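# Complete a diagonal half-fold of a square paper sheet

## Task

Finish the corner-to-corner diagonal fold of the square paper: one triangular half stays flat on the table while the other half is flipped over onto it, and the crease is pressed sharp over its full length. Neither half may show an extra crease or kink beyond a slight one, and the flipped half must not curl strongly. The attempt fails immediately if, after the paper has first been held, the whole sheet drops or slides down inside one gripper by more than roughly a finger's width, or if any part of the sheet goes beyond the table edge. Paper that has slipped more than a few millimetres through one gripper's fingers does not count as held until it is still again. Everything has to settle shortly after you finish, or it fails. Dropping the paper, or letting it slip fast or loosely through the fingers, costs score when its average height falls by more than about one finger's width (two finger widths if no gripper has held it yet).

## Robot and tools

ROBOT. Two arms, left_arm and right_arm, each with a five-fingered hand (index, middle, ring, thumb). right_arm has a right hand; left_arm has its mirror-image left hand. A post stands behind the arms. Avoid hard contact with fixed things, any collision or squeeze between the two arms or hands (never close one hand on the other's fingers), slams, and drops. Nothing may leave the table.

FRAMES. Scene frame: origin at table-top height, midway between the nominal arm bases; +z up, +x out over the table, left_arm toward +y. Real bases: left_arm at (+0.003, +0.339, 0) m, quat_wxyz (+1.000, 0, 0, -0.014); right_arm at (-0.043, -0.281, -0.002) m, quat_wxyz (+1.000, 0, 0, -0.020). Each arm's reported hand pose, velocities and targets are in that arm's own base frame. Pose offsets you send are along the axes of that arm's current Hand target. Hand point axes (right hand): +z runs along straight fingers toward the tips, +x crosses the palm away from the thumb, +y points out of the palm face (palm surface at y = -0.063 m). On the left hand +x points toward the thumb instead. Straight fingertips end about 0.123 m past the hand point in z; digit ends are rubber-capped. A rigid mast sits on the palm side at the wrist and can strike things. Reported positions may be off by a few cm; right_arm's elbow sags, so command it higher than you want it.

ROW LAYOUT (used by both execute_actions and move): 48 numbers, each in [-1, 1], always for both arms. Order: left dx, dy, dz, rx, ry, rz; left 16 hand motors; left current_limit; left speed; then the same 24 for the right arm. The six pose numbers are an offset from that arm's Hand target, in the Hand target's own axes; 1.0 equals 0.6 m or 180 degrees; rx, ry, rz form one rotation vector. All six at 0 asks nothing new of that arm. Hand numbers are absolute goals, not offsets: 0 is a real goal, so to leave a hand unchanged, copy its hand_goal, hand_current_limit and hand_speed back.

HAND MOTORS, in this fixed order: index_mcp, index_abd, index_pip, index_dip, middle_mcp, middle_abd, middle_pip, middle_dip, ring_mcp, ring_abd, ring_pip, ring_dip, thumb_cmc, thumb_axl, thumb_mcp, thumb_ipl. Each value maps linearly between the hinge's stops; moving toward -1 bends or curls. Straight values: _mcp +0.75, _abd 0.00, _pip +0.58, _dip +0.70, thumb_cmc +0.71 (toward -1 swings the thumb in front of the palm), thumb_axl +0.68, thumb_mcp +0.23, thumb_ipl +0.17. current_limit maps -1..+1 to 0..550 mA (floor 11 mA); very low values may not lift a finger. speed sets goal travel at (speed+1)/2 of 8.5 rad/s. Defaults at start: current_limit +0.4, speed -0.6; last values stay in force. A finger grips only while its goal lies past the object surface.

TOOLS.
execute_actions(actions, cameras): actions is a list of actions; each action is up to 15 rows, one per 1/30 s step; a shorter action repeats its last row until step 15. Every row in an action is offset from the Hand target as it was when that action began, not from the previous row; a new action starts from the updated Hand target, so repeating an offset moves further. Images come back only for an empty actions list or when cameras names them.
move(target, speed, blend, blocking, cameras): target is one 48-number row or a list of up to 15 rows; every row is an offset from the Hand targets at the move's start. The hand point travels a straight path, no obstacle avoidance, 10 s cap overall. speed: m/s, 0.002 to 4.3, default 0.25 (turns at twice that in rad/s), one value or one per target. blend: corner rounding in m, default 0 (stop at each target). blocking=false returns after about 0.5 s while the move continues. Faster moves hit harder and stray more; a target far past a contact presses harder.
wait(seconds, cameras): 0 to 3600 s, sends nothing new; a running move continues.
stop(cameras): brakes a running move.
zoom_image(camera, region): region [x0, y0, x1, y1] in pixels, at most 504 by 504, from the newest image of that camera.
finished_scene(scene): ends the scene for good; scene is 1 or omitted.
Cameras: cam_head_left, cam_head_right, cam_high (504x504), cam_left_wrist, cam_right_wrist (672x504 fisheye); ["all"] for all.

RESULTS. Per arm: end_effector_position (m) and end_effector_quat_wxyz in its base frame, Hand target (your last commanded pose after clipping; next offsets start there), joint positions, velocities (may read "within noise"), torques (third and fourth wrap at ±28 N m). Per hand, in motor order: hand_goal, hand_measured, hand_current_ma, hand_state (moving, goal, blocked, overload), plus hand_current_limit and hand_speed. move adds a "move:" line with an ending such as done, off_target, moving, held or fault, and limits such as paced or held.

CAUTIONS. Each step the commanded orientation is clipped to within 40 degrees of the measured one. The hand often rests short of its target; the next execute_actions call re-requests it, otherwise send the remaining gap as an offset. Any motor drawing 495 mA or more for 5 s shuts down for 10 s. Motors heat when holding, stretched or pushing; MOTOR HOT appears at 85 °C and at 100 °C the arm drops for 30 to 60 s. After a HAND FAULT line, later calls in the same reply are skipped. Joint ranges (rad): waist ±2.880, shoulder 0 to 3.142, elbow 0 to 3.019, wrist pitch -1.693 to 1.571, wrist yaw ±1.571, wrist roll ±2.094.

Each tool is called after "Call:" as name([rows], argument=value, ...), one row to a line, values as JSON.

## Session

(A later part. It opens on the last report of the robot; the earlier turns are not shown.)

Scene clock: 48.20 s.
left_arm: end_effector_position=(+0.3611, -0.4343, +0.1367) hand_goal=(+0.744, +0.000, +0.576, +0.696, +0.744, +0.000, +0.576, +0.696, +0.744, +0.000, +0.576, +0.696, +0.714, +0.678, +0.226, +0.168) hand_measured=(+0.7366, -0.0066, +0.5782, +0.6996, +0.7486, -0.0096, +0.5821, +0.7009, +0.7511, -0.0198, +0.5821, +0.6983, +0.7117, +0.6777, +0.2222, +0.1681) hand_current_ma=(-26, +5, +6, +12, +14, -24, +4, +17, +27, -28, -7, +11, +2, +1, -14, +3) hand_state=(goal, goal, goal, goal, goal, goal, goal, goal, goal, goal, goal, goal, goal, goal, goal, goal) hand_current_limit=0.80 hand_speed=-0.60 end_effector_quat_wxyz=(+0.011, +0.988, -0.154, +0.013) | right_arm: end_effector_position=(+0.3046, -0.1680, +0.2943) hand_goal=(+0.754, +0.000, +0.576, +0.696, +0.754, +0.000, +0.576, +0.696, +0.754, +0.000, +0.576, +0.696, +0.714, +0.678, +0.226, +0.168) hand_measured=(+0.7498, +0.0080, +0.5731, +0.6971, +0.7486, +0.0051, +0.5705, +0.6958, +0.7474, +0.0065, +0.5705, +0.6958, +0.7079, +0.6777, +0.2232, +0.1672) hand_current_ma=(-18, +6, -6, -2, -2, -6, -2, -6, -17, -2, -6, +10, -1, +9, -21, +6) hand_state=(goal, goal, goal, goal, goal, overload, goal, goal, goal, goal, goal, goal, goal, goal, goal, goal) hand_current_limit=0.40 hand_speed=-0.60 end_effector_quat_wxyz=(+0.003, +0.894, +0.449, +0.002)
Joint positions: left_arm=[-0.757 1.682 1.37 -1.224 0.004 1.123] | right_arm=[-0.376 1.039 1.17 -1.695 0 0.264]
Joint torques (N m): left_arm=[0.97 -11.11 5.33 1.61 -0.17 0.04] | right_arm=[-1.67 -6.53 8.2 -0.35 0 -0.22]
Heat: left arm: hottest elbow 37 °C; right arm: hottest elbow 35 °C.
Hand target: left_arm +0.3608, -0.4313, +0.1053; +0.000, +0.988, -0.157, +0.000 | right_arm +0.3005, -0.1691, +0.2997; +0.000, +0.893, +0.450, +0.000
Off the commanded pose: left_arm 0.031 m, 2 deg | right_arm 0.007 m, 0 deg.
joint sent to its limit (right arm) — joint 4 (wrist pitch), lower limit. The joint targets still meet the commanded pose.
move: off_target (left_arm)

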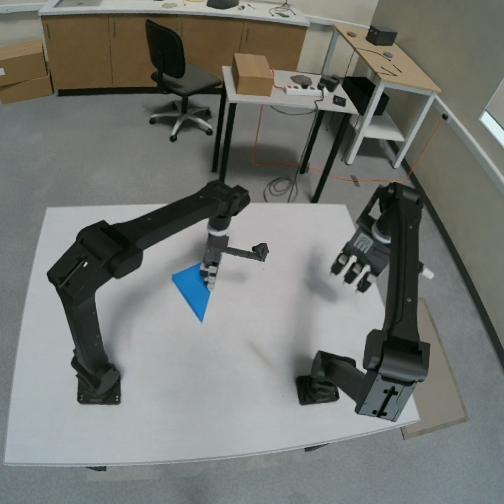

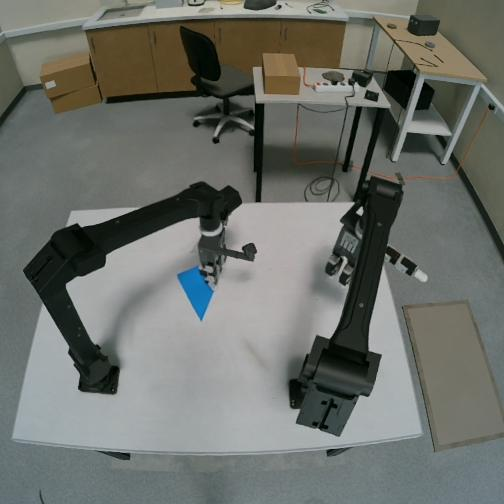

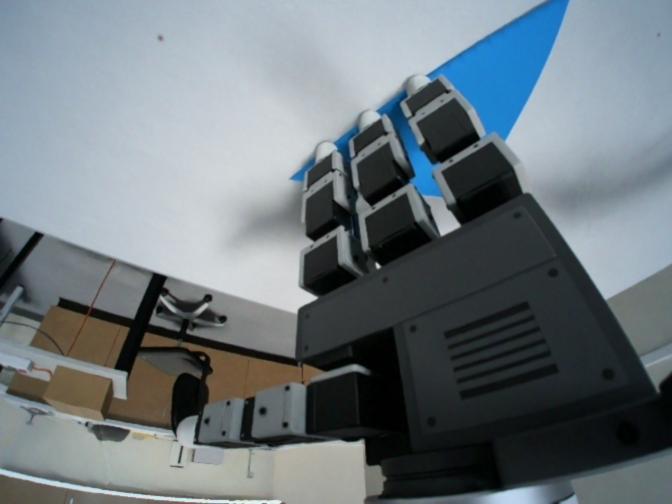

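Call:
move(target=[0,0,-0.133,0,0,0,0.744,0,0.576,0.696,0.744,0,0.576,0.696,0.744,0,0.576,0.696,0.714,0.678,0.226,0.168,0.8,-0.6,0,0,0,0,0,0,0.754,0,0.576,0.696,0.754,0,0.576,0.696,0.754,0,0.576,0.696,0.714,0.678,0.226,0.168,0.4,-0.6], speed=0.1, cameras=["cam_head_left","cam_head_right","cam_left_wrist"])

Call:
zoom_image(camera="cam_left_wrist", region=[240, 0, 560, 240])

Call:
zoom_image(camera="cam_head_right", region=[160, 230, 260, 330])

Call:
zoom_image(camera="cam_head_left", region=[160, 230, 260, 330])

Scene clock: 49.77 s.
left_arm: end_effector_position=(+0.3526, -0.4258, +0.1661) hand_goal=(+0.744, +0.000, +0.576, +0.696, +0.744, +0.000, +0.576, +0.696, +0.744, +0.000, +0.576, +0.696, +0.714, +0.678, +0.226, +0.168) hand_measured=(+0.7366, +0.0036, +0.5718, +0.6920, +0.7402, +0.0051, +0.5718, +0.6920, +0.7402, +0.0065, +0.5718, +0.6932, +0.7104, +0.6767, +0.2222, +0.1672) hand_current_ma=(-18, +12, -9, +8, +10, -9, -2, +16, +6, +0, -9, +1, +2, +1, -16, +3) hand_state=(goal, goal, goal, goal, goal, goal, goal, goal, goal, goal, goal, goal, goal, goal, goal, goal) hand_current_limit=0.80 hand_speed=-0.60 end_effector_quat_wxyz=(-0.009, +0.988, -0.154, -0.014) | right_arm: end_effector_position=(+0.3046, -0.1680, +0.2943) hand_goal=(+0.754, +0.000, +0.576, +0.696, +0.754, +0.000, +0.576, +0.696, +0.754, +0.000, +0.576, +0.696, +0.714, +0.678, +0.226, +0.168) hand_measured=(+0.7486, +0.0095, +0.5731, +0.6958, +0.7486, +0.0036, +0.5718, +0.6971, +0.7474, +0.0065, +0.5705, +0.6958, +0.7079, +0.6777, +0.2222, +0.1681) hand_current_ma=(-27, -1, -7, -10, -10, +4, -3, -6, -15, +18, -15, -4, -7, +7, +4, -5) hand_state=(goal, goal, goal, goal, goal, overload, goal, goal, goal, goal, goal, goal, goal, goal, goal, goal) hand_current_limit=0.40 hand_speed=-0.60 end_effector_quat_wxyz=(+0.003, +0.894, +0.449, +0.002)
Joint positions: left_arm=[-0.757 1.671 1.447 -1.38 0.001 1.123] | right_arm=[-0.376 1.039 1.17 -1.695 0 0.264]
Joint torques (N m): left_arm=[0.97 -14.27 10.37 -0.2 -0.13 0.04] | right_arm=[-1.61 -6.53 8.2 -0.38 0 -0.22]
Heat: left arm: hottest elbow 37 °C; right arm: hottest elbow 35 °C.
Hand target: left_arm +0.3608, -0.4314, +0.1852; +0.000, +0.988, -0.157, +0.001 | right_arm +0.3005, -0.1691, +0.2997; +0.000, +0.893, +0.450, +0.000
Off the commanded pose: left_arm 0.021 m, 2 deg | right_arm 0.007 m, 0 deg.
joint sent to its limit (right arm) — joint 4 (wrist pitch), lower limit. The joint targets still meet the commanded pose.
move: off_target (left_arm)

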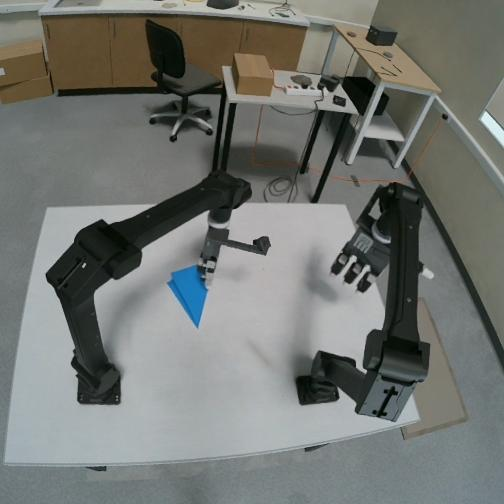

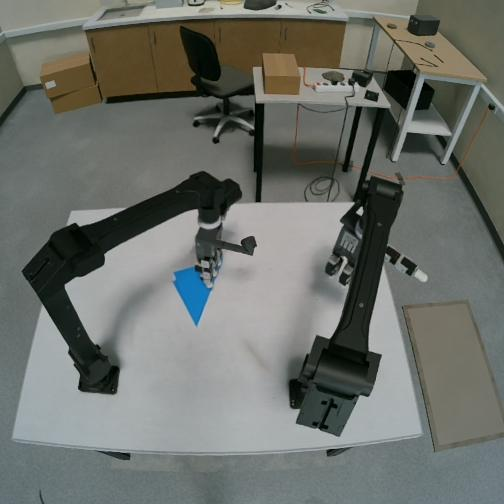

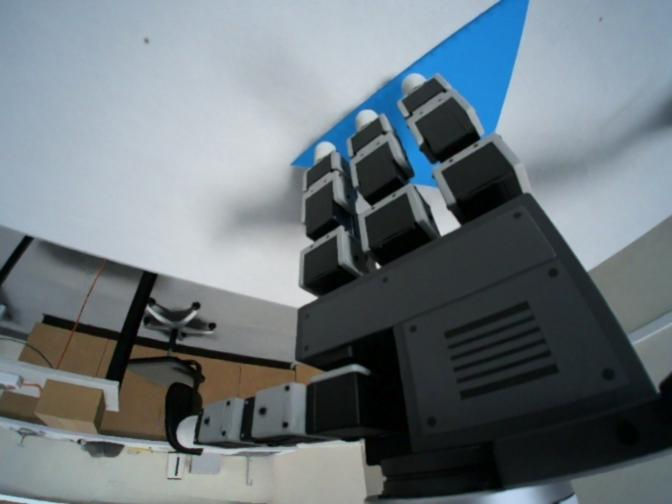

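Scaled by 1.575 from the camera's image (finer frame: 960x720).

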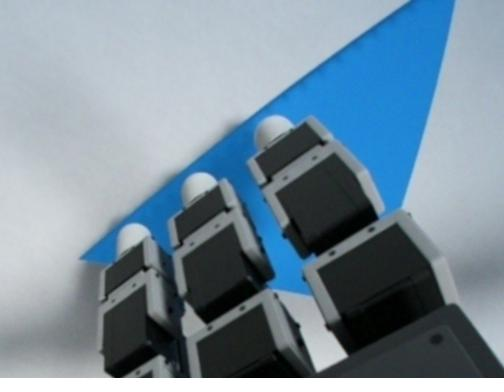

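Scaled by 5.040 from the camera's image (finer frame: 720x720).

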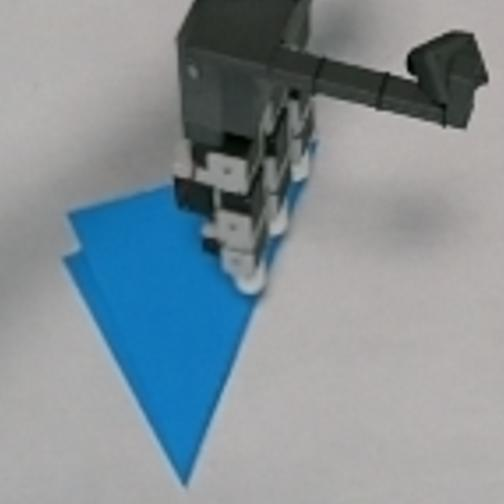

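Scaled by 5.040 from the camera's image (finer frame: 720x720).

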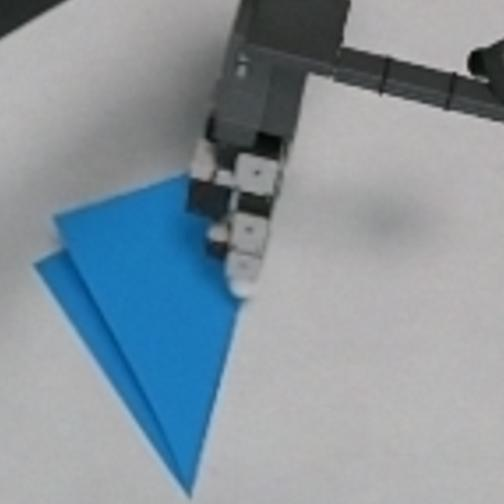

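Call:
move([
  [-0.0045,-0.008,0,0,0,0,0.762,0,0.576,0.696,0.762,0,0.576,0.696,0.762,0,0.576,0.696,0.714,0.678,0.226,0.168,0.8,-0.6,0,0,0,0,0,0,0.754,0,0.576,0.696,0.754,0,0.576,0.696,0.754,0,0.576,0.696,0.714,0.678,0.226,0.168,0.4,-0.6],
  [-0.0045,-0.008,0.0587,0,0,0,0.762,0,0.576,0.696,0.762,0,0.576,0.696,0.762,0,0.576,0.696,0.714,0.678,0.226,0.168,0.8,-0.6,0,0,0,0,0,0,0.754,0,0.576,0.696,0.754,0,0.576,0.696,0.754,0,0.576,0.696,0.714,0.678,0.226,0.168,0.4,-0.6],
], speed=0.1, cameras=["cam_head_left","cam_head_right","cam_high","cam_left_wrist"])

Call:
zoom_image(camera="cam_left_wrist", region=[280, 60, 480, 210])

Call:
zoom_image(camera="cam_head_right", region=[170, 250, 240, 330])

Call:
zoom_image(camera="cam_high", region=[180, 300, 290, 420])

Scene clock: 54.70 s.
left_arm: end_effector_position=(+0.3544, -0.4276, +0.1533) hand_goal=(+0.762, +0.000, +0.576, +0.696, +0.762, +0.000, +0.576, +0.696, +0.762, +0.000, +0.576, +0.696, +0.714, +0.678, +0.226, +0.168) hand_measured=(+0.7547, +0.0036, +0.5718, +0.6920, +0.7559, +0.0051, +0.5718, +0.6920, +0.7547, +0.0051, +0.5718, +0.6920, +0.7104, +0.6777, +0.2222, +0.1681) hand_current_ma=(-9, +18, -8, +2, +4, -3, +4, +8, +4, -3, -11, +11, +1, -11, -7, +0) hand_state=(goal, goal, goal, goal, goal, goal, goal, goal, goal, goal, goal, goal, goal, goal, goal, goal) hand_current_limit=0.80 hand_speed=-0.60 end_effector_quat_wxyz=(+0.000, +0.988, -0.156, -0.001) | right_arm: end_effector_position=(+0.3046, -0.1680, +0.2943) hand_goal=(+0.754, +0.000, +0.576, +0.696, +0.754, +0.000, +0.576, +0.696, +0.754, +0.000, +0.576, +0.696, +0.714, +0.678, +0.226, +0.168) hand_measured=(+0.7498, +0.0095, +0.5731, +0.6958, +0.7486, +0.0036, +0.5718, +0.6958, +0.7486, +0.0051, +0.5718, +0.6958, +0.7079, +0.6767, +0.2232, +0.1672) hand_current_ma=(-20, +13, -10, -8, -14, -2, +2, -7, -11, +16, -24, -6, -12, +4, +1, -11) hand_state=(goal, goal, goal, goal, goal, overload, goal, goal, goal, goal, goal, goal, goal, goal, goal, goal) hand_current_limit=0.40 hand_speed=-0.60 end_effector_quat_wxyz=(+0.003, +0.894, +0.449, +0.002)
Joint positions: left_arm=[-0.757 1.668 1.404 -1.309 0.001 1.127] | right_arm=[-0.376 1.039 1.17 -1.695 0 0.264]
Joint torques (N m): left_arm=[1.73 -13.39 7.5 0.66 -0.08 0.07] | right_arm=[-1.61 -6.53 8.23 -0.38 -0.01 -0.21]
Heat: left arm: hottest elbow 38 °C; right arm: hottest elbow 36 °C.
Hand target: left_arm +0.3598, -0.4260, +0.1500; +0.000, +0.988, -0.157, +0.001 | right_arm +0.3005, -0.1691, +0.2997; +0.000, +0.893, +0.450, +0.000
Off the commanded pose: left_arm 0.007 m, 0 deg | right_arm 0.007 m, 0 deg.
joint sent to its limit (right arm) — joint 4 (wrist pitch), lower limit. The joint targets still meet the commanded pose.
move: done

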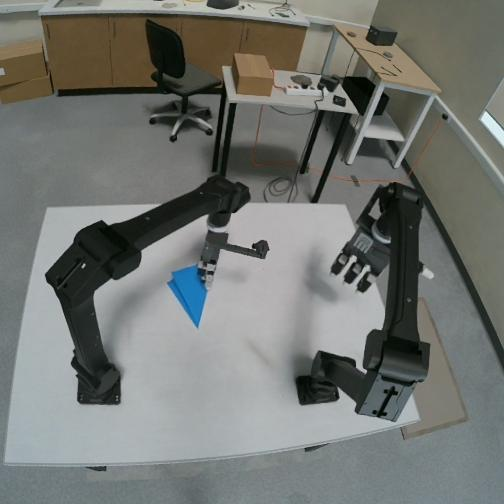

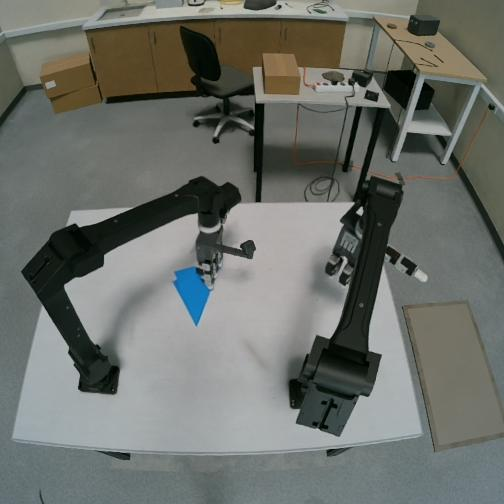

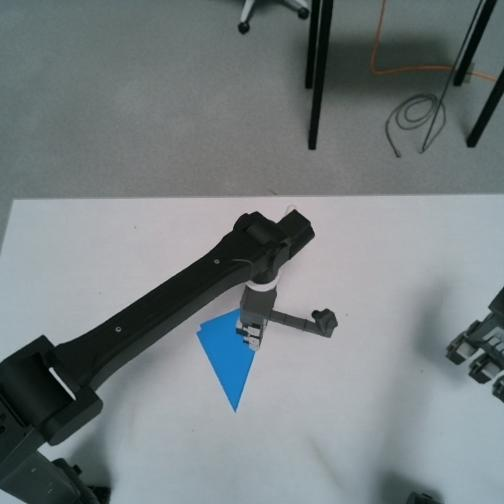

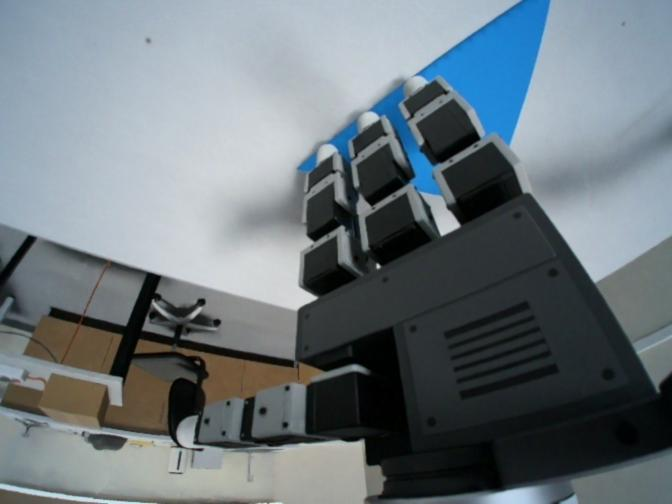

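Scaled by 2.520 from the camera's image (finer frame: 960x720).

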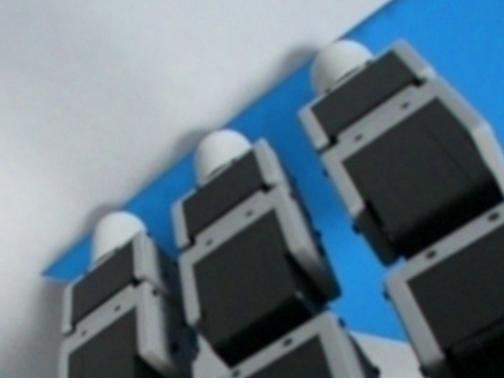

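Scaled by 6.300 from the camera's image (finer frame: 720x720).

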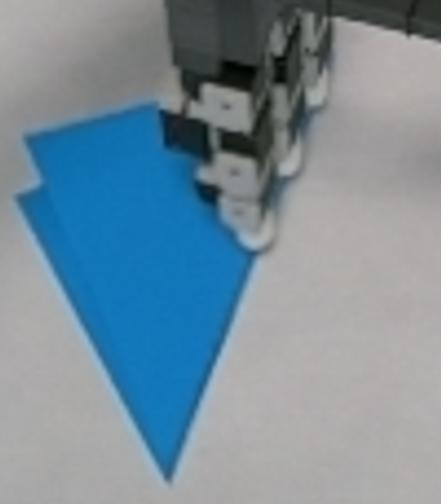

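Scaled by 4.200 from the camera's image (finer frame: 720x720).

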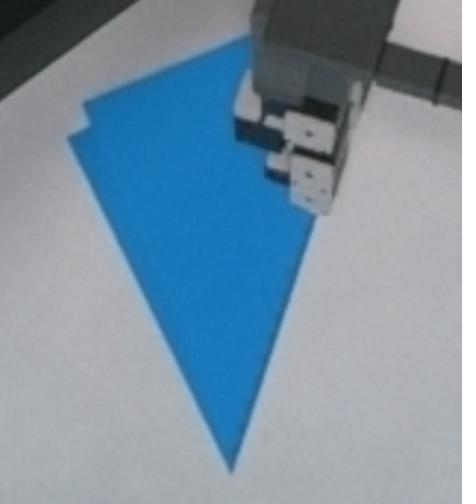

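Call:
move([
  [0,0,0,0,0,0,0.782,0,0.576,0.696,0.782,0,0.576,0.696,0.782,0,0.576,0.696,0.714,0.678,0.226,0.168,0.8,-0.6,0,0,0,0,0,0,0.754,0,0.576,0.696,0.754,0,0.576,0.696,0.754,0,0.576,0.696,0.714,0.678,0.226,0.168,0.4,-0.6],
  [0,0,0.083,0,0,0,0.782,0,0.576,0.696,0.782,0,0.576,0.696,0.782,0,0.576,0.696,0.714,0.678,0.226,0.168,0.8,-0.6,0,0,0,0,0,0,0.754,0,0.576,0.696,0.754,0,0.576,0.696,0.754,0,0.576,0.696,0.714,0.678,0.226,0.168,0.4,-0.6],
], speed=0.07, cameras=["cam_head_right","cam_left_wrist"])

Call:
zoom_image(camera="cam_left_wrist", region=[280, 60, 480, 210])

Call:
zoom_image(camera="cam_head_right", region=[170, 250, 240, 330])

Call:
move([
  [0,0,-0.06,0,0,0,0.481,0,0.97,0.97,0.481,0,0.97,0.97,0.481,0,0.97,0.97,0.714,0.678,0.226,0.168,0.8,-0.6,0,0,0,0,0,0,0.754,0,0.576,0.696,0.754,0,0.576,0.696,0.754,0,0.576,0.696,0.714,0.678,0.226,0.168,0.4,-0.6],
], speed=0.07, cameras=["cam_head_right","cam_left_wrist"])

Call:
zoom_image(camera="cam_head_right", region=[170, 250, 240, 330])

Scene clock: 56.73 s.
left_arm: end_effector_position=(+0.3581, -0.4324, +0.1372) hand_goal=(+0.782, +0.000, +0.576, +0.696, +0.782, +0.000, +0.576, +0.696, +0.782, +0.000, +0.576, +0.696, +0.714, +0.678, +0.226, +0.168) hand_measured=(+0.7752, -0.0052, +0.5718, +0.6996, +0.7788, -0.0052, +0.5718, +0.6920, +0.7969, -0.0286, +0.5872, +0.7022, +0.7117, +0.6777, +0.2222, +0.1681) hand_current_ma=(-19, +10, -5, +10, +5, -25, +3, +3, +25, -32, +0, +9, -3, -1, -14, +1) hand_state=(goal, goal, goal, goal, goal, goal, goal, goal, goal, blocked, goal, goal, goal, goal, goal, goal) hand_current_limit=0.80 hand_speed=-0.60 end_effector_quat_wxyz=(+0.015, +0.987, -0.156, +0.017) | right_arm: end_effector_position=(+0.3046, -0.1680, +0.2943) hand_goal=(+0.754, +0.000, +0.576, +0.696, +0.754, +0.000, +0.576, +0.696, +0.754, +0.000, +0.576, +0.696, +0.714, +0.678, +0.226, +0.168) hand_measured=(+0.7498, +0.0095, +0.5731, +0.6958, +0.7486, +0.0036, +0.5718, +0.6958, +0.7474, +0.0051, +0.5705, +0.6945, +0.7092, +0.6777, +0.2232, +0.1672) hand_current_ma=(-27, +11, -16, -7, -5, -12, +9, -17, -18, +21, -27, +14, -8, +4, -6, +9) hand_state=(goal, goal, goal, goal, goal, overload, goal, goal, goal, goal, goal, goal, goal, goal, goal, goal) hand_current_limit=0.40 hand_speed=-0.60 end_effector_quat_wxyz=(+0.003, +0.894, +0.449, +0.002)
Joint positions: left_arm=[-0.757 1.668 1.351 -1.208 0.006 1.128] | right_arm=[-0.376 1.039 1.17 -1.695 0 0.264]
Joint torques (N m): left_arm=[1.55 -10.34 5.03 1.52 -0.29 0.05] | right_arm=[-1.55 -6.48 8.2 -0.34 0 -0.21]
Heat: left arm: hottest elbow 38 °C; right arm: hottest elbow 36 °C.
Hand target: left_arm +0.3598, -0.4260, +0.1002; +0.000, +0.988, -0.157, +0.000 | right_arm +0.3005, -0.1691, +0.2997; +0.000, +0.893, +0.450, +0.000
Off the commanded pose: left_arm 0.038 m, 3 deg | right_arm 0.007 m, 0 deg.
joint sent to its limit (right arm) — joint 4 (wrist pitch), lower limit. The joint targets still meet the commanded pose.
move: off_target (left_arm)

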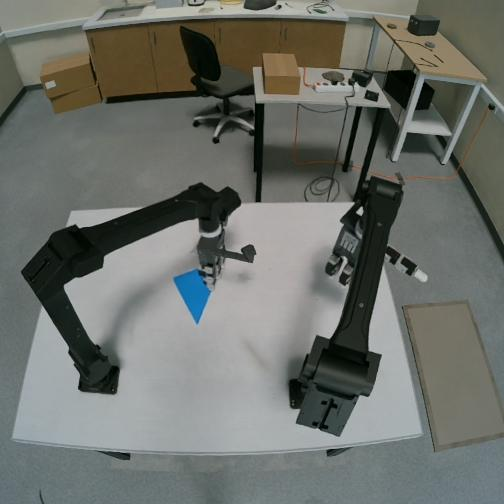

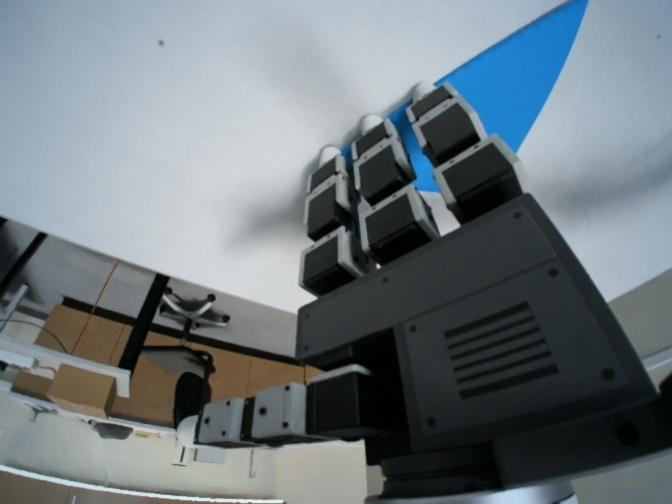

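Scaled by 2.520 from the camera's image (finer frame: 960x720).

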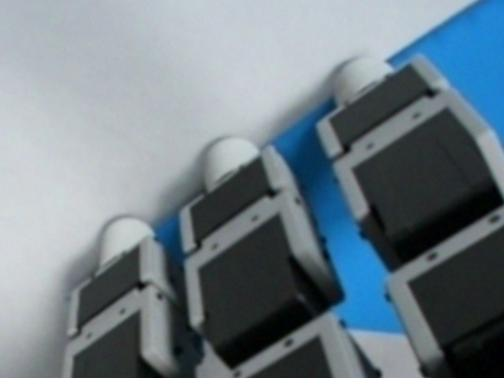

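Scaled by 6.300 from the camera's image (finer frame: 720x720).

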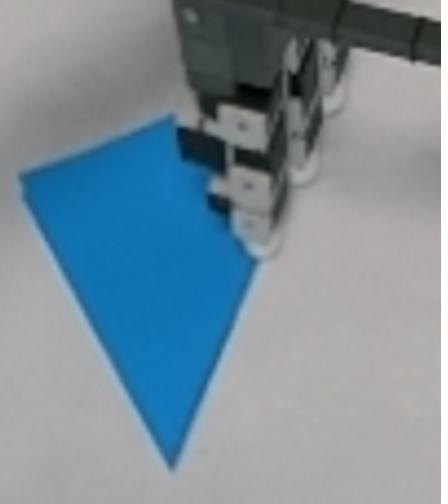

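Scene clock: 57.60 s.
left_arm: end_effector_position=(+0.3518, -0.4254, +0.1283) hand_goal=(+0.482, +0.000, +0.970, +0.970, +0.482, +0.000, +0.970, +0.970, +0.482, +0.000, +0.970, +0.970, +0.714, +0.678, +0.226, +0.168) hand_measured=(+0.4737, +0.0124, +0.9670, +0.9761, +0.4821, +0.0051, +0.9645, +0.9684, +0.4857, +0.0007, +0.9658, +0.9723, +0.7117, +0.6767, +0.2212, +0.1681) hand_current_ma=(-16, +15, -5, +11, +6, -16, -1, +4, +17, -1, -8, +11, +1, +2, -15, +9) hand_state=(goal, goal, goal, goal, goal, goal, goal, goal, goal, goal, goal, goal, goal, goal, goal, goal) hand_current_limit=0.80 hand_speed=-0.60 end_effector_quat_wxyz=(-0.001, +0.988, -0.156, -0.002) | right_arm: end_effector_position=(+0.3046, -0.1680, +0.2943) hand_goal=(+0.754, +0.000, +0.576, +0.696, +0.754, +0.000, +0.576, +0.696, +0.754, +0.000, +0.576, +0.696, +0.714, +0.678, +0.226, +0.168) hand_measured=(+0.7486, +0.0095, +0.5731, +0.6958, +0.7486, +0.0051, +0.5718, +0.6958, +0.7474, +0.0051, +0.5705, +0.6958, +0.7079, +0.6777, +0.2232, +0.1672) hand_current_ma=(-32, -1, -16, -5, -6, +3, +11, +6, -2, +19, -7, -13, -6, +14, +13, +9) hand_state=(goal, goal, goal, goal, goal, overload, goal, goal, goal, goal, goal, goal, goal, goal, goal, goal) hand_current_limit=0.40 hand_speed=-0.60 end_effector_quat_wxyz=(+0.003, +0.894, +0.449, +0.002)
Joint positions: left_arm=[-0.757 1.68 1.35 -1.245 0.001 1.128] | right_arm=[-0.376 1.039 1.17 -1.695 0 0.264]
Joint torques (N m): left_arm=[1.79 -13.16 9.61 -0.32 -0.08 0.04] | right_arm=[-1.61 -6.53 8.21 -0.35 0 -0.21]
Heat: left arm: hottest elbow 38 °C; right arm: hottest elbow 36 °C.
Hand target: left_arm +0.3597, -0.4259, +0.1362; +0.000, +0.988, -0.157, +0.000 | right_arm +0.3005, -0.1691, +0.2997; +0.000, +0.893, +0.450, +0.000
Off the commanded pose: left_arm 0.011 m, 0 deg | right_arm 0.007 m, 0 deg.
joint sent to its limit (right arm) — joint 4 (wrist pitch), lower limit. The joint targets still meet the commanded pose.
move: off_target (left_arm)

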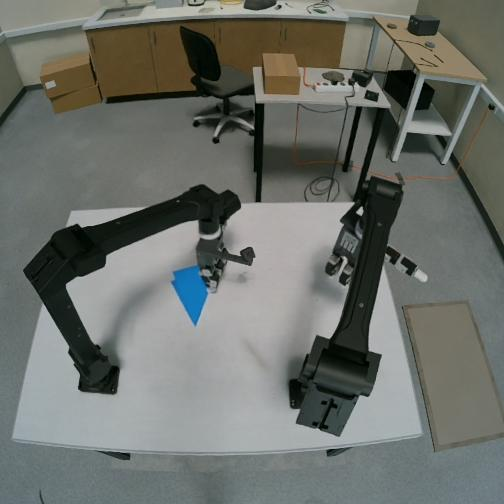

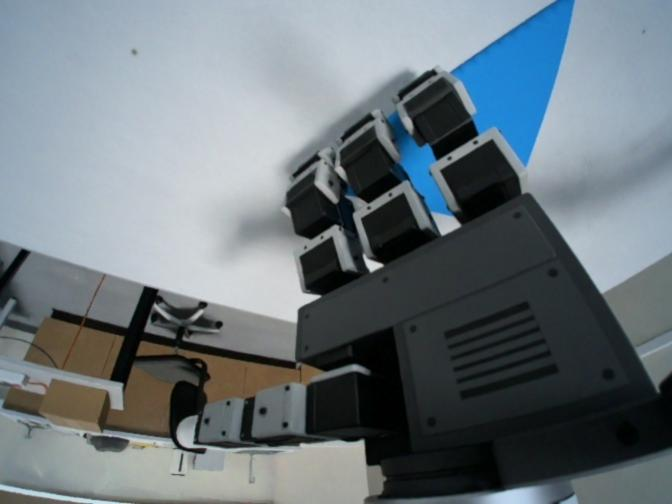

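Scaled by 6.300 from the camera's image (finer frame: 720x720).

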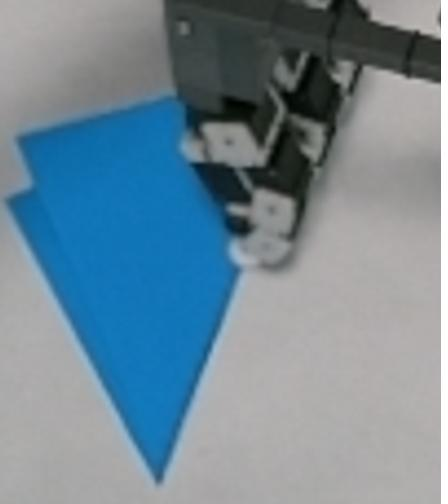

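Call:
move([
  [0,0,-0.06,0,0,0,0.482,0,0.97,0.97,0.482,0,0.97,0.97,0.482,0,0.97,0.97,0.714,0.678,0.226,0.168,0.8,-0.6,0,0,0,0,0,0,0.754,0,0.576,0.696,0.754,0,0.576,0.696,0.754,0,0.576,0.696,0.714,0.678,0.226,0.168,0.4,-0.6],
  [0,-0.011,-0.06,0,0,0,0.762,0,0.576,0.696,0.762,0,0.576,0.696,0.762,0,0.576,0.696,0.714,0.678,0.226,0.168,0.8,-0.6,0,0,0,0,0,0,0.754,0,0.576,0.696,0.754,0,0.576,0.696,0.754,0,0.576,0.696,0.714,0.678,0.226,0.168,0.4,-0.6],
  [0,-0.011,-0.0233,0,0,0,0.762,0,0.576,0.696,0.762,0,0.576,0.696,0.762,0,0.576,0.696,0.714,0.678,0.226,0.168,0.8,-0.6,0,0,0,0,0,0,0.754,0,0.576,0.696,0.754,0,0.576,0.696,0.754,0,0.576,0.696,0.714,0.678,0.226,0.168,0.4,-0.6],
], speed=0.1, cameras=["cam_head_right","cam_high","cam_left_wrist"])

Call:
zoom_image(camera="cam_left_wrist", region=[280, 60, 480, 210])

Call:
zoom_image(camera="cam_head_right", region=[170, 250, 240, 330])

Scene clock: 60.80 s.
left_arm: end_effector_position=(+0.3579, -0.4213, +0.1521) hand_goal=(+0.762, +0.000, +0.576, +0.696, +0.762, +0.000, +0.576, +0.696, +0.762, +0.000, +0.576, +0.696, +0.714, +0.678, +0.226, +0.168) hand_measured=(+0.7595, +0.0051, +0.5718, +0.6932, +0.7595, +0.0051, +0.5718, +0.6920, +0.7595, +0.0021, +0.5718, +0.6920, +0.7104, +0.6777, +0.2212, +0.1672) hand_current_ma=(-11, +13, -5, +7, +7, -1, -4, +2, +8, -2, -11, +2, -7, -7, -5, +14) hand_state=(goal, goal, goal, goal, goal, goal, goal, goal, goal, goal, goal, goal, goal, goal, goal, goal) hand_current_limit=0.80 hand_speed=-0.60 end_effector_quat_wxyz=(-0.002, +0.988, -0.155, -0.002) | right_arm: end_effector_position=(+0.3046, -0.1680, +0.2943) hand_goal=(+0.754, +0.000, +0.576, +0.696, +0.754, +0.000, +0.576, +0.696, +0.754, +0.000, +0.576, +0.696, +0.714, +0.678, +0.226, +0.168) hand_measured=(+0.7486, +0.0095, +0.5731, +0.6958, +0.7486, +0.0036, +0.5718, +0.6958, +0.7486, +0.0051, +0.5705, +0.6971, +0.7079, +0.6767, +0.2242, +0.1672) hand_current_ma=(-12, -1, -8, +11, -3, +2, +11, +3, -21, +16, -16, -4, -8, -6, -16, -1) hand_state=(goal, goal, goal, goal, goal, overload, goal, goal, goal, goal, goal, goal, goal, goal, goal, goal) hand_current_limit=0.40 hand_speed=-0.60 end_effector_quat_wxyz=(+0.003, +0.894, +0.449, +0.002)
Joint positions: left_arm=[-0.743 1.666 1.398 -1.309 0 1.139] | right_arm=[-0.376 1.039 1.17 -1.695 0 0.264]
Joint torques (N m): left_arm=[1.73 -13.74 7.31 0.7 -0.04 0.06] | right_arm=[-1.61 -6.59 8.18 -0.36 0 -0.22]
Heat: left arm: hottest elbow 38 °C; right arm: hottest elbow 36 °C.
Hand target: left_arm +0.3617, -0.4197, +0.1500; +0.000, +0.988, -0.157, +0.000 | right_arm +0.3005, -0.1691, +0.2997; +0.000, +0.893, +0.450, +0.000
Off the commanded pose: left_arm 0.005 m, 0 deg | right_arm 0.007 m, 0 deg.
joint sent to its limit (right arm) — joint 4 (wrist pitch), lower limit. The joint targets still meet the commanded pose.
move: done; target 2's new numbers were sent with left_arm's hand 0.020 m and 2 deg from that target

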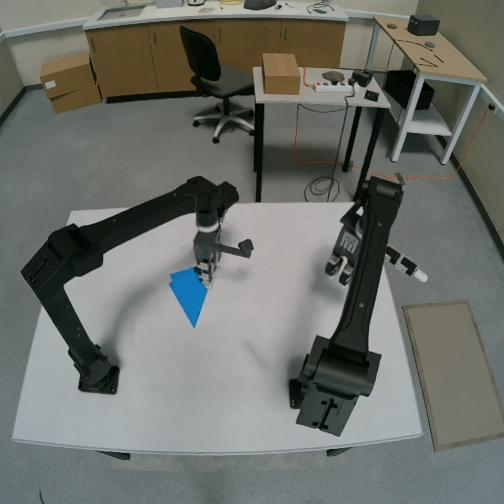

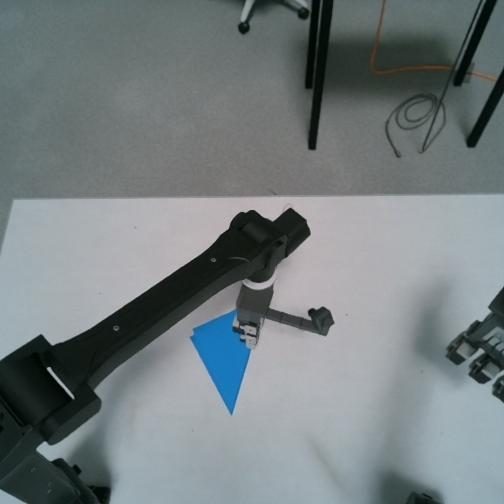

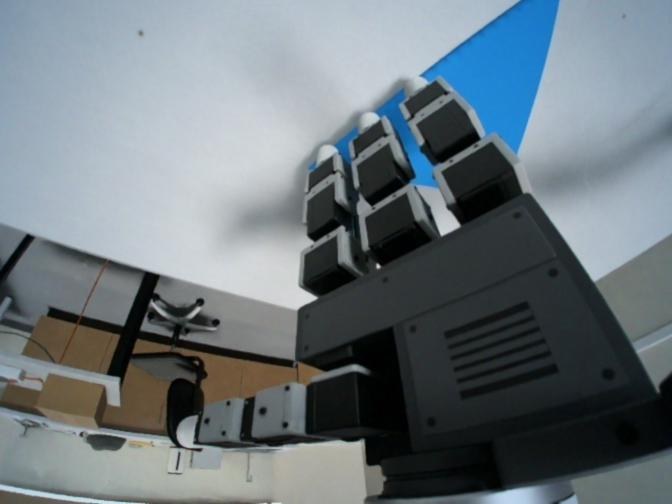

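Scaled by 2.520 from the camera's image (finer frame: 960x720).

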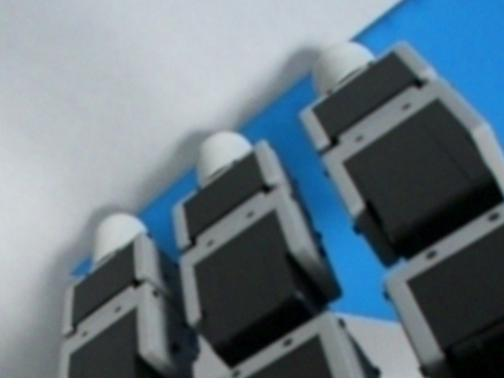

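Scaled by 6.300 from the camera's image (finer frame: 720x720).

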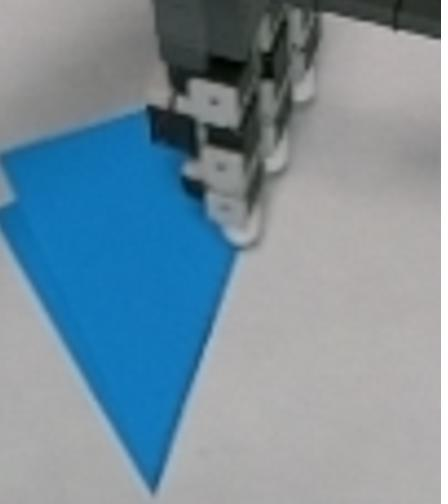

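Call:
move([
  [0,0,0,0,0,0,0.795,0,0.576,0.696,0.787,0,0.576,0.696,0.779,0,0.576,0.696,0.714,0.678,0.226,0.168,0.8,-0.6,0,0,0,0,0,0,0.754,0,0.576,0.696,0.754,0,0.576,0.696,0.754,0,0.576,0.696,0.714,0.678,0.226,0.168,0.4,-0.6],
  [-0.001,-0.001,0.02,0,0,0,0.795,0,0.576,0.696,0.787,0,0.576,0.696,0.779,0,0.576,0.696,0.714,0.678,0.226,0.168,0.8,-0.6,0,0,0,0,0,0,0.754,0,0.576,0.696,0.754,0,0.576,0.696,0.754,0,0.576,0.696,0.714,0.678,0.226,0.168,0.4,-0.6],
  [-0.0083,-0.0057,0.075,0.0077,-0.0122,0,0.795,0,0.576,0.696,0.787,0,0.576,0.696,0.779,0,0.576,0.696,0.714,0.678,0.226,0.168,0.8,-0.6,0,0,0,0,0,0,0.754,0,0.576,0.696,0.754,0,0.576,0.696,0.754,0,0.576,0.696,0.714,0.678,0.226,0.168,0.4,-0.6],
], speed=0.07, blend=[0,0.003,0], cameras=["cam_head_right","cam_left_wrist"])

Call:
zoom_image(camera="cam_left_wrist", region=[280, 60, 480, 210])

Call:
zoom_image(camera="cam_head_right", region=[170, 250, 240, 330])

Scene clock: 63.27 s.
left_arm: end_effector_position=(+0.3586, -0.4211, +0.1345) hand_goal=(+0.796, +0.000, +0.576, +0.696, +0.788, +0.000, +0.576, +0.696, +0.780, +0.000, +0.576, +0.696, +0.714, +0.678, +0.226, +0.168) hand_measured=(+0.8005, -0.0228, +0.5808, +0.7009, +0.7812, +0.0036, +0.5718, +0.6932, +0.7740, +0.0021, +0.5718, +0.6920, +0.7104, +0.6777, +0.2222, +0.1681) hand_current_ma=(-1, -11, -13, +15, +1, -9, +1, -2, +2, -8, -8, +6, +2, -4, -11, +0) hand_state=(goal, blocked, goal, goal, goal, goal, goal, goal, goal, goal, goal, goal, goal, goal, goal, goal) hand_current_limit=0.80 hand_speed=-0.60 end_effector_quat_wxyz=(-0.001, +0.988, -0.155, +0.002) | right_arm: end_effector_position=(+0.3046, -0.1680, +0.2943) hand_goal=(+0.754, +0.000, +0.576, +0.696, +0.754, +0.000, +0.576, +0.696, +0.754, +0.000, +0.576, +0.696, +0.714, +0.678, +0.226, +0.168) hand_measured=(+0.7498, +0.0095, +0.5731, +0.6958, +0.7486, +0.0051, +0.5731, +0.6958, +0.7474, +0.0065, +0.5718, +0.6958, +0.7092, +0.6767, +0.2222, +0.1681) hand_current_ma=(-11, -9, -15, +2, +11, +1, +18, +4, -11, +2, -19, +0, -3, +3, -6, -21) hand_state=(goal, goal, goal, goal, goal, overload, goal, goal, goal, goal, goal, goal, goal, goal, goal, goal) hand_current_limit=0.40 hand_speed=-0.60 end_effector_quat_wxyz=(+0.003, +0.894, +0.449, +0.002)
Joint positions: left_arm=[-0.743 1.675 1.361 -1.253 -0.004 1.139] | right_arm=[-0.376 1.039 1.17 -1.695 0 0.264]
Joint torques (N m): left_arm=[1.44 -10.64 5.75 0.77 -0.12 0.06] | right_arm=[-1.67 -6.53 8.18 -0.38 0 -0.21]
Heat: left arm: hottest elbow 38 °C; right arm: hottest elbow 36 °C.
Hand target: left_arm +0.3580, -0.4150, +0.1050; -0.015, +0.987, -0.157, -0.017 | right_arm +0.3005, -0.1691, +0.2997; +0.000, +0.893, +0.450, +0.000
Off the commanded pose: left_arm 0.030 m, 3 deg | right_arm 0.007 m, 0 deg.
joint sent to its limit (right arm) — joint 4 (wrist pitch), lower limit. The joint targets still meet the commanded pose.
move: off_target (left_arm)

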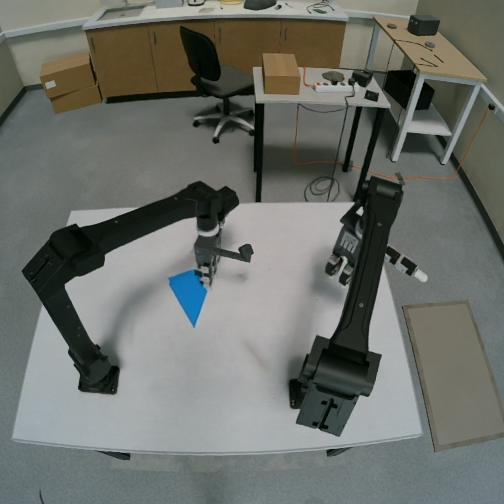

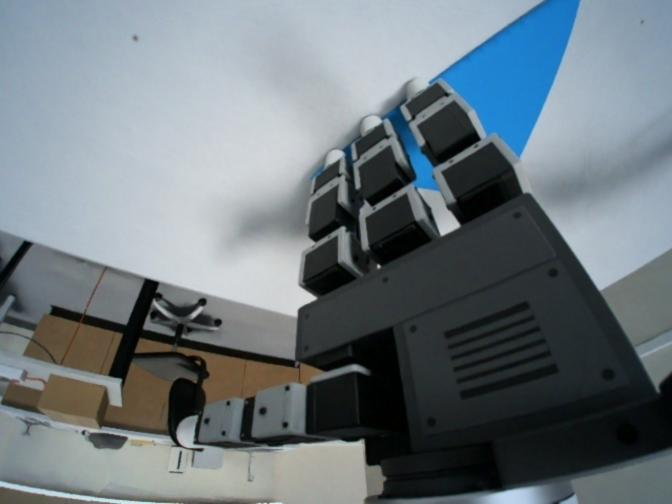

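Scaled by 2.520 from the camera's image (finer frame: 960x720).

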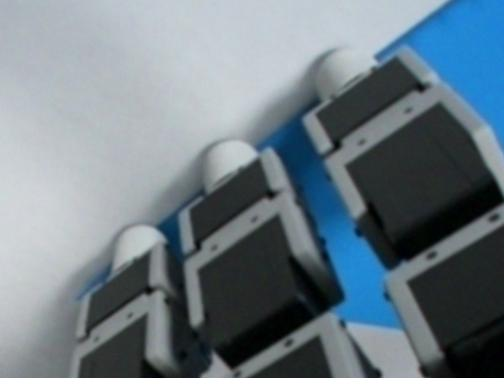

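Scaled by 6.300 from the camera's image (finer frame: 720x720).

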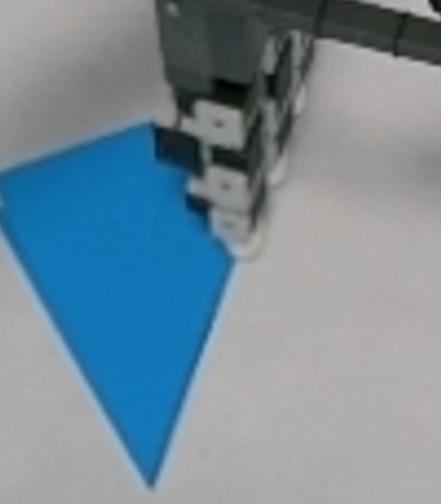

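Call:
wait(seconds=0, cameras=["all"])

Call:
zoom_image(camera="cam_left_wrist", region=[310, 70, 450, 175])

Call:
zoom_image(camera="cam_head_left", region=[170, 250, 240, 330])

Call:
zoom_image(camera="cam_high", region=[190, 310, 280, 420])

Call:
zoom_image(camera="cam_right_wrist", region=[0, 0, 200, 150])

Scene clock: 63.50 s.
left_arm: end_effector_position=(+0.3586, -0.4211, +0.1345) hand_goal=(+0.796, +0.000, +0.576, +0.696, +0.788, +0.000, +0.576, +0.696, +0.780, +0.000, +0.576, +0.696, +0.714, +0.678, +0.226, +0.168) hand_measured=(+0.8005, -0.0228, +0.5808, +0.7009, +0.7812, +0.0036, +0.5718, +0.6932, +0.7728, +0.0021, +0.5718, +0.6920, +0.7104, +0.6777, +0.2212, +0.1672) hand_current_ma=(+1, -15, +3, +10, +6, -11, +1, +5, -1, +1, -14, +1, +5, +1, -8, +6) hand_state=(goal, blocked, goal, goal, goal, goal, goal, goal, goal, goal, goal, goal, goal, goal, goal, goal) hand_current_limit=0.80 hand_speed=-0.60 end_effector_quat_wxyz=(-0.001, +0.988, -0.155, +0.002) | right_arm: end_effector_position=(+0.3046, -0.1680, +0.2943) hand_goal=(+0.754, +0.000, +0.576, +0.696, +0.754, +0.000, +0.576, +0.696, +0.754, +0.000, +0.576, +0.696, +0.714, +0.678, +0.226, +0.168) hand_measured=(+0.7486, +0.0109, +0.5731, +0.6958, +0.7486, +0.0051, +0.5718, +0.6958, +0.7474, +0.0051, +0.5705, +0.6958, +0.7092, +0.6777, +0.2232, +0.1681) hand_current_ma=(-22, +13, -18, -3, -9, -7, -9, -21, -13, +8, -38, +4, -2, -15, -9, -3) hand_state=(goal, goal, goal, goal, goal, overload, goal, goal, goal, goal, goal, goal, goal, goal, goal, goal) hand_current_limit=0.40 hand_speed=-0.60 end_effector_quat_wxyz=(+0.003, +0.894, +0.449, +0.002)
Joint positions: left_arm=[-0.743 1.675 1.361 -1.253 -0.004 1.139] | right_arm=[-0.376 1.039 1.17 -1.695 0 0.264]
Joint torques (N m): left_arm=[1.44 -11.05 5.74 0.8 -0.13 0.05] | right_arm=[-1.61 -6.53 8.21 -0.39 0 -0.21]
Heat: left arm: hottest elbow 38 °C; right arm: hottest elbow 36 °C.
Hand target: left_arm +0.3580, -0.4150, +0.1050; -0.015, +0.987, -0.157, -0.017 | right_arm +0.3005, -0.1691, +0.2997; +0.000, +0.893, +0.450, +0.000
Off the commanded pose: left_arm 0.030 m, 3 deg | right_arm 0.007 m, 0 deg.

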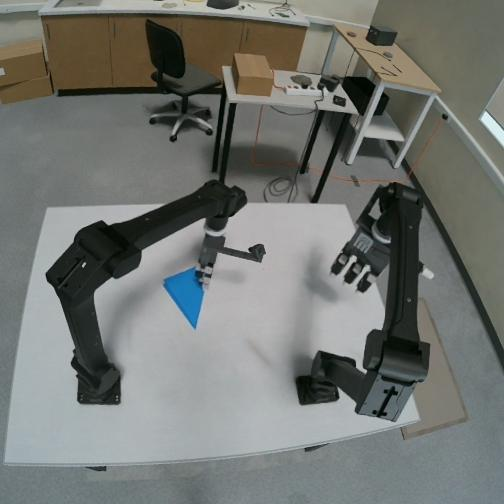

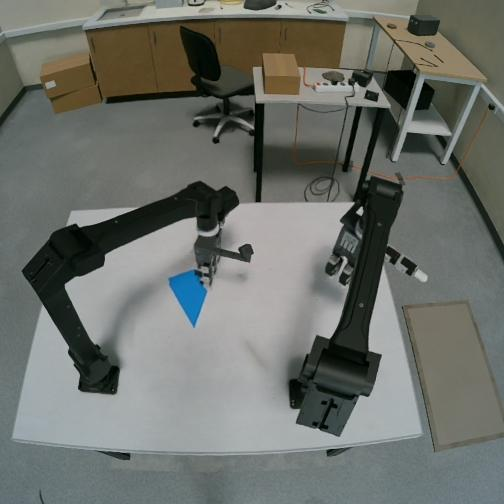

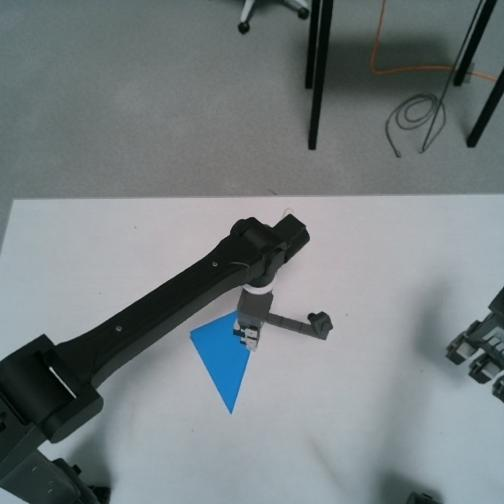

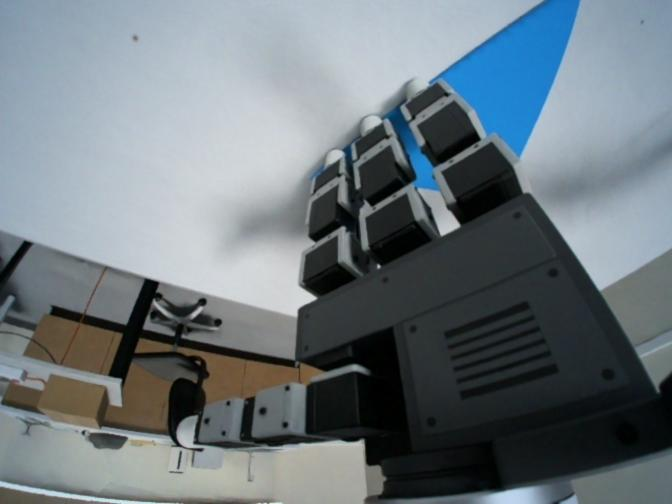

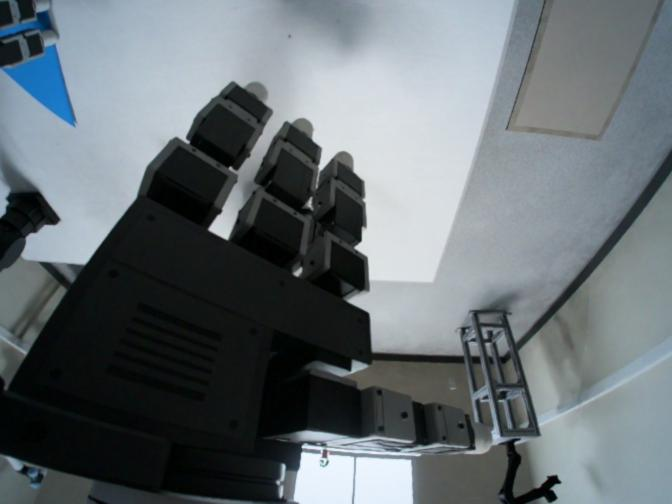

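Scaled by 3.600 from the camera's image (finer frame: 960x720).

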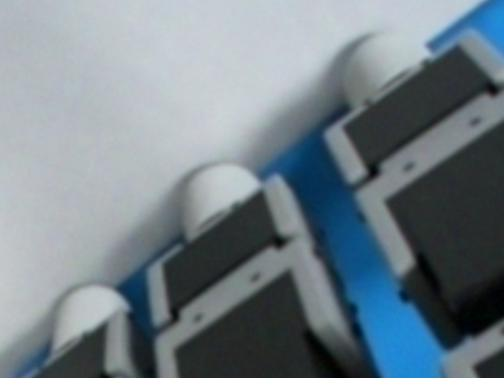

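Scaled by 6.300 from the camera's image (finer frame: 720x720).

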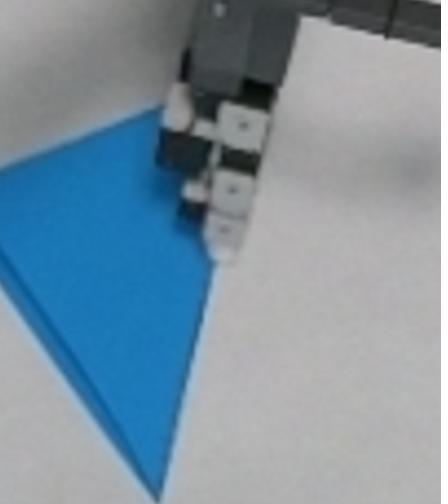

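Scaled by 4.582 from the camera's image (finer frame: 720x720).

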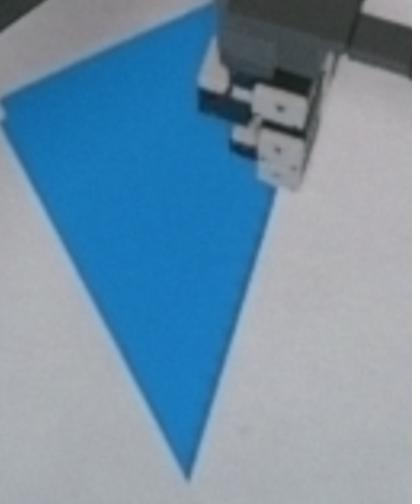

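Scaled by 2.520 from the camera's image (finer frame: 960x720).

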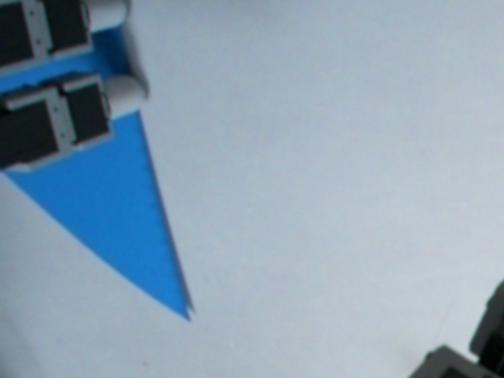

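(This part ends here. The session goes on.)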